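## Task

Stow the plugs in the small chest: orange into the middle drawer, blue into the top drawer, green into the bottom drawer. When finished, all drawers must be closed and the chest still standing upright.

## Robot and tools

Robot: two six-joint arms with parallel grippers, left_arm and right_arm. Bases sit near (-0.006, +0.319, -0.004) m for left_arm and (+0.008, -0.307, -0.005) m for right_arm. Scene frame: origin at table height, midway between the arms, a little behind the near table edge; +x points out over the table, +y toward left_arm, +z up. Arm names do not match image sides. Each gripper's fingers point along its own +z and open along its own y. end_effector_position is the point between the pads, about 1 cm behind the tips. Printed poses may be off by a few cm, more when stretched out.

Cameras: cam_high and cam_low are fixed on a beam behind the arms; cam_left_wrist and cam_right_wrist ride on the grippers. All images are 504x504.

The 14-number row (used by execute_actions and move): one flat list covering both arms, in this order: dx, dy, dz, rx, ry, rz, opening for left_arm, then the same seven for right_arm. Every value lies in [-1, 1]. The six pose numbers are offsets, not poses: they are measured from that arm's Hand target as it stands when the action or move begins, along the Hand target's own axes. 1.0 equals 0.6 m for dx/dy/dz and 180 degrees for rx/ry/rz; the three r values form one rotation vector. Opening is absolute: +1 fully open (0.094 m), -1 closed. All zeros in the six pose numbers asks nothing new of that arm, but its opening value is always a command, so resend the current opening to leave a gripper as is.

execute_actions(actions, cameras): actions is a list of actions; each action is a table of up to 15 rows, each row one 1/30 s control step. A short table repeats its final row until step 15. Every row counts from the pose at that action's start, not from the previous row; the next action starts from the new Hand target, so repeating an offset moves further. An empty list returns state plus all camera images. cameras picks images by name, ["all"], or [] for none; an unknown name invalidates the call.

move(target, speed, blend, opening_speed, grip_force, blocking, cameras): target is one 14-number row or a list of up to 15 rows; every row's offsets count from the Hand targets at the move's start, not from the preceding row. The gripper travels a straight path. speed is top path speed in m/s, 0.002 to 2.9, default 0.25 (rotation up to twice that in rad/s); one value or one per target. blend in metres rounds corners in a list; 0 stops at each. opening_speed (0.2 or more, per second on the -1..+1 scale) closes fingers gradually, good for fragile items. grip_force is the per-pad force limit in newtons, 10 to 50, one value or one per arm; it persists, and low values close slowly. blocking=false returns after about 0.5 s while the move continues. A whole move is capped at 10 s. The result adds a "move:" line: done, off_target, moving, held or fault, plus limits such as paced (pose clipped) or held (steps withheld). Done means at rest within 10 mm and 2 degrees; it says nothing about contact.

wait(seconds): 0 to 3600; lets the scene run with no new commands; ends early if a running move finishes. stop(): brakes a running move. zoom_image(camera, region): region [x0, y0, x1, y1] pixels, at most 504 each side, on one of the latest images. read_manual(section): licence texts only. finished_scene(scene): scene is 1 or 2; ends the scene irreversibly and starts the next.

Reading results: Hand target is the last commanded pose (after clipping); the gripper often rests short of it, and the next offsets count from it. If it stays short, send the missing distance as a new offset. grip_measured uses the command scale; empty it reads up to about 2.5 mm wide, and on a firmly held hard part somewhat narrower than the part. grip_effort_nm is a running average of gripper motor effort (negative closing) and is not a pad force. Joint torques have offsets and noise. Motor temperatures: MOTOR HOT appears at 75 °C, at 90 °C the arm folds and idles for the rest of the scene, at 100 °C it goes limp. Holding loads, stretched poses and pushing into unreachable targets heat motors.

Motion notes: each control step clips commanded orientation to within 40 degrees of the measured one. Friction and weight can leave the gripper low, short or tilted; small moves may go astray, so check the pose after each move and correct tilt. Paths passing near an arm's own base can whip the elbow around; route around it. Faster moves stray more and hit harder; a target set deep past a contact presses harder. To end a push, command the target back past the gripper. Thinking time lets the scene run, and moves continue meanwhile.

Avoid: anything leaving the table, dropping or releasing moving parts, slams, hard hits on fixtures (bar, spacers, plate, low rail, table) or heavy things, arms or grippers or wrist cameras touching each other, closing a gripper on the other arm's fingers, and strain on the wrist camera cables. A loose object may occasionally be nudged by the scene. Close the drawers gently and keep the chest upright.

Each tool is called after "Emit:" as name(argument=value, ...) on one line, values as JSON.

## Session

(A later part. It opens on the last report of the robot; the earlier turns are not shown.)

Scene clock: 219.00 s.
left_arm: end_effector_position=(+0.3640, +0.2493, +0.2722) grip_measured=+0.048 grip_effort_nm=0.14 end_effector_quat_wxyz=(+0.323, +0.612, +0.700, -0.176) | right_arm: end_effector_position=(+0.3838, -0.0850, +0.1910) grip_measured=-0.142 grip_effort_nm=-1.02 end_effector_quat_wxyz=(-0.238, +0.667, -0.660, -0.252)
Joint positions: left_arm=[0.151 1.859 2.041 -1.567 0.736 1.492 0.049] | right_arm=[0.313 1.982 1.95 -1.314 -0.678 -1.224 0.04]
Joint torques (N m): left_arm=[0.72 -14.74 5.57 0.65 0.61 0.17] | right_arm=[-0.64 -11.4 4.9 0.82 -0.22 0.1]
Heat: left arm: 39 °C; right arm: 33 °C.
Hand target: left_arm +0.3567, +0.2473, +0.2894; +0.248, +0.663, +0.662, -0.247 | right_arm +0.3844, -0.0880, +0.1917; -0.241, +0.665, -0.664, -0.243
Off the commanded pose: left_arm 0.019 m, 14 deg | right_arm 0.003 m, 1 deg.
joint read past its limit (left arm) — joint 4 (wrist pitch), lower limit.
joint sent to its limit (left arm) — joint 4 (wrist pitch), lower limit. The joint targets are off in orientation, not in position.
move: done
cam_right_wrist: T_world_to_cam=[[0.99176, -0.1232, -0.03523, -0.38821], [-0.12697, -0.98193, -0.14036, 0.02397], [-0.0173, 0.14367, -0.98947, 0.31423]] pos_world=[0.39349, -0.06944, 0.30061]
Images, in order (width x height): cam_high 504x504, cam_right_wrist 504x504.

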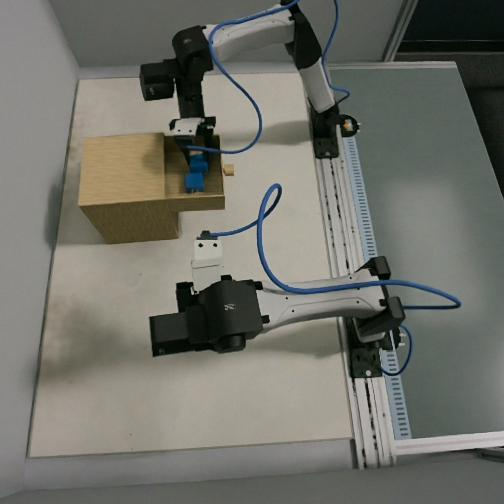

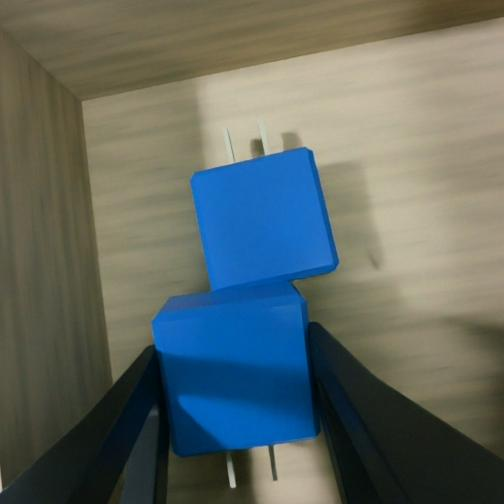

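Emit:
move(target=[[0,0,0,0,0,0,0.05,0.023,0,0.007,0,0,0,-0.5],[0,0,0,0,0,0,0.05,0.023,0,0.007,0,0,0,0.05],[0,0,0,0,0,0,0.05,-0.0755,0,-0.111,0,0,0,0.05],[0,0,0,0,0,0,0.05,0.057,0.117,-0.2435,0,0,0,0.05],[0,0,0,0,0,0,0.05,0.002,0.265,-0.106,0.4273,-0.1523,0.2722,-1],[0,0,0,0,0,0,0.05,-0.052,0.265,0.037,0.4273,-0.1523,0.2722,-1]], speed=[0.12,0.12,0.2,0.35,0.4,0.25], blend=[0,0,0.02,0.03,0.02,0], cameras=["cam_right_wrist","cam_high"])

Scene clock: 227.83 s.
left_arm: end_effector_position=(+0.3640, +0.2493, +0.2722) grip_measured=+0.048 grip_effort_nm=0.14 end_effector_quat_wxyz=(+0.323, +0.612, +0.700, -0.176) | right_arm: end_effector_position=(+0.2223, -0.0567, +0.1854) grip_measured=-0.990 grip_effort_nm=-0.51 end_effector_quat_wxyz=(+0.599, -0.020, +0.800, -0.011)
Joint positions: left_arm=[0.151 1.859 2.041 -1.567 0.736 1.492 0.049] | right_arm=[1.431 1.382 0.864 -0.484 1.251 0.937 0]
Joint torques (N m): left_arm=[0.9 -14.84 5.2 0.64 0.65 0.22] | right_arm=[-0.51 -3.54 9.74 1.16 0.59 0.12]
Motor temperatures (°C): left_arm=[18 42 33 24 19 21 21] | right_arm=[19 28 33 24 16 20 21]
Heat: left arm: 42 °C; right arm: 33 °C.
Hand target: left_arm +0.3567, +0.2473, +0.2894; +0.248, +0.663, +0.662, -0.247 | right_arm +0.2254, -0.0501, +0.1952; +0.608, +0.000, +0.794, +0.001
Off the commanded pose: left_arm 0.019 m, 14 deg | right_arm 0.012 m, 3 deg.
joint read past its limit (left arm) — joint 4 (wrist pitch), lower limit.
joint sent to its limit (left arm) — joint 4 (wrist pitch), lower limit. The joint targets are off in orientation, not in position.
move: off_target (right_arm); blend cut to 0 m at target 5; target 2's new opening was sent with right_arm's hand 0.015 m and 3 deg from that target; target 5's new opening was sent with right_arm's hand 0.012 m and 2 deg from that target
cam_right_wrist: T_world_to_cam=[[-0.08681, -0.99489, -0.05156, -0.03139], [-0.74489, 0.09919, -0.65978, 0.32542], [0.66152, -0.01887, -0.74969, 0.09722]] pos_world=[0.17536, -0.06168, 0.28597]
Images, in order (width x height): cam_high 504x504, cam_right_wrist 504x504.

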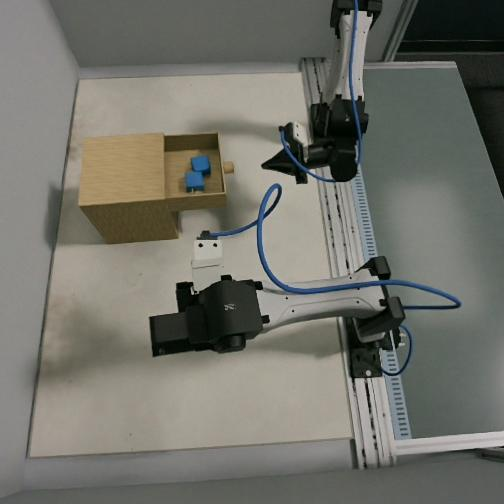

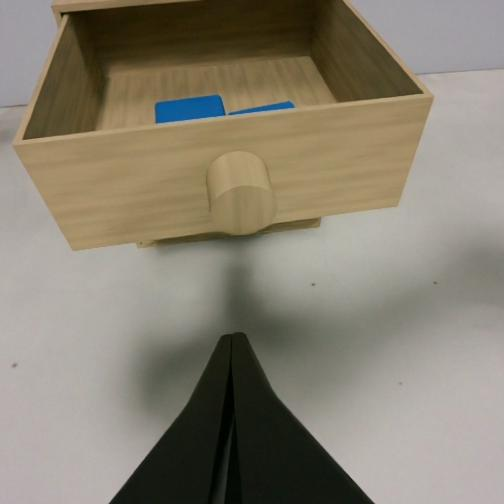

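Emit:
move(target=[[0,0,0,0,0,0,0.05,-0.09,0,0.3365,0,0,0,-1],[0,0,0,0,0,0,0.05,-0.055,0,0.205,0,0,0,-1]], speed=[0.13,0.2], cameras=["cam_right_wrist","cam_low"])

Scene clock: 231.67 s.
left_arm: end_effector_position=(+0.3640, +0.2493, +0.2722) grip_measured=+0.048 grip_effort_nm=0.14 end_effector_quat_wxyz=(+0.323, +0.612, +0.700, -0.176) | right_arm: end_effector_position=(+0.3565, -0.0461, +0.1816) grip_measured=-0.990 grip_effort_nm=-0.51 end_effector_quat_wxyz=(+0.599, -0.013, +0.801, -0.008)
Joint positions: left_arm=[0.151 1.859 2.041 -1.567 0.736 1.492 0.049] | right_arm=[1.003 1.567 0.897 0.216 0.92 0.342 0]
Joint torques (N m): left_arm=[0.81 -14.79 5.23 0.65 0.6 0.17] | right_arm=[0.1 -9.95 6.74 1.6 0.32 0.08]
Heat: left arm: 43 °C; right arm: 34 °C.
Hand target: left_arm +0.3567, +0.2473, +0.2894; +0.248, +0.663, +0.662, -0.247 | right_arm +0.3528, -0.0500, +0.1948; +0.608, +0.000, +0.794, +0.001
Off the commanded pose: left_arm 0.019 m, 14 deg | right_arm 0.015 m, 2 deg.
joint read past its limit (left arm) — joint 4 (wrist pitch), lower limit.
joint sent to its limit (left arm) — joint 4 (wrist pitch), lower limit. The joint targets are off in orientation, not in position.
move: off_target (right_arm)
cam_right_wrist: T_world_to_cam=[[-0.09375, -0.99352, -0.06418, -0.0045], [-0.74498, 0.11277, -0.65749, 0.42208], [0.66047, -0.01383, -0.75073, 0.00645]] pos_world=[0.30976, -0.05198, 0.28207]
Images, in order (width x height): cam_low 504x504, cam_right_wrist 504x504.

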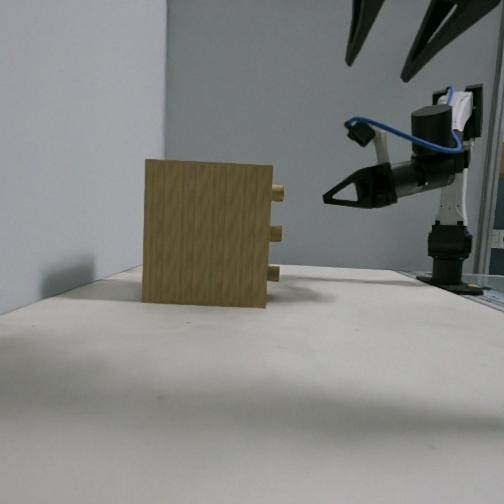

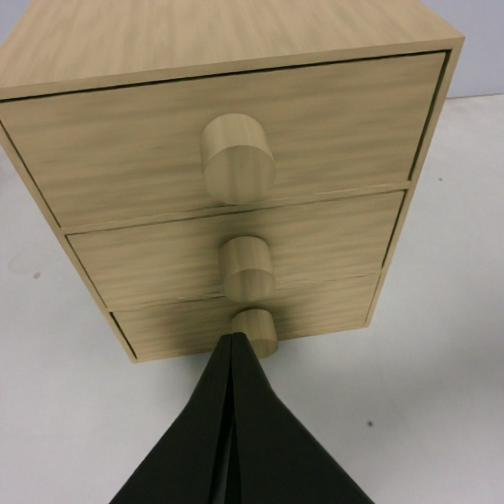

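Emit:
finished_scene(scene=1)

The scene is finished: the task was done.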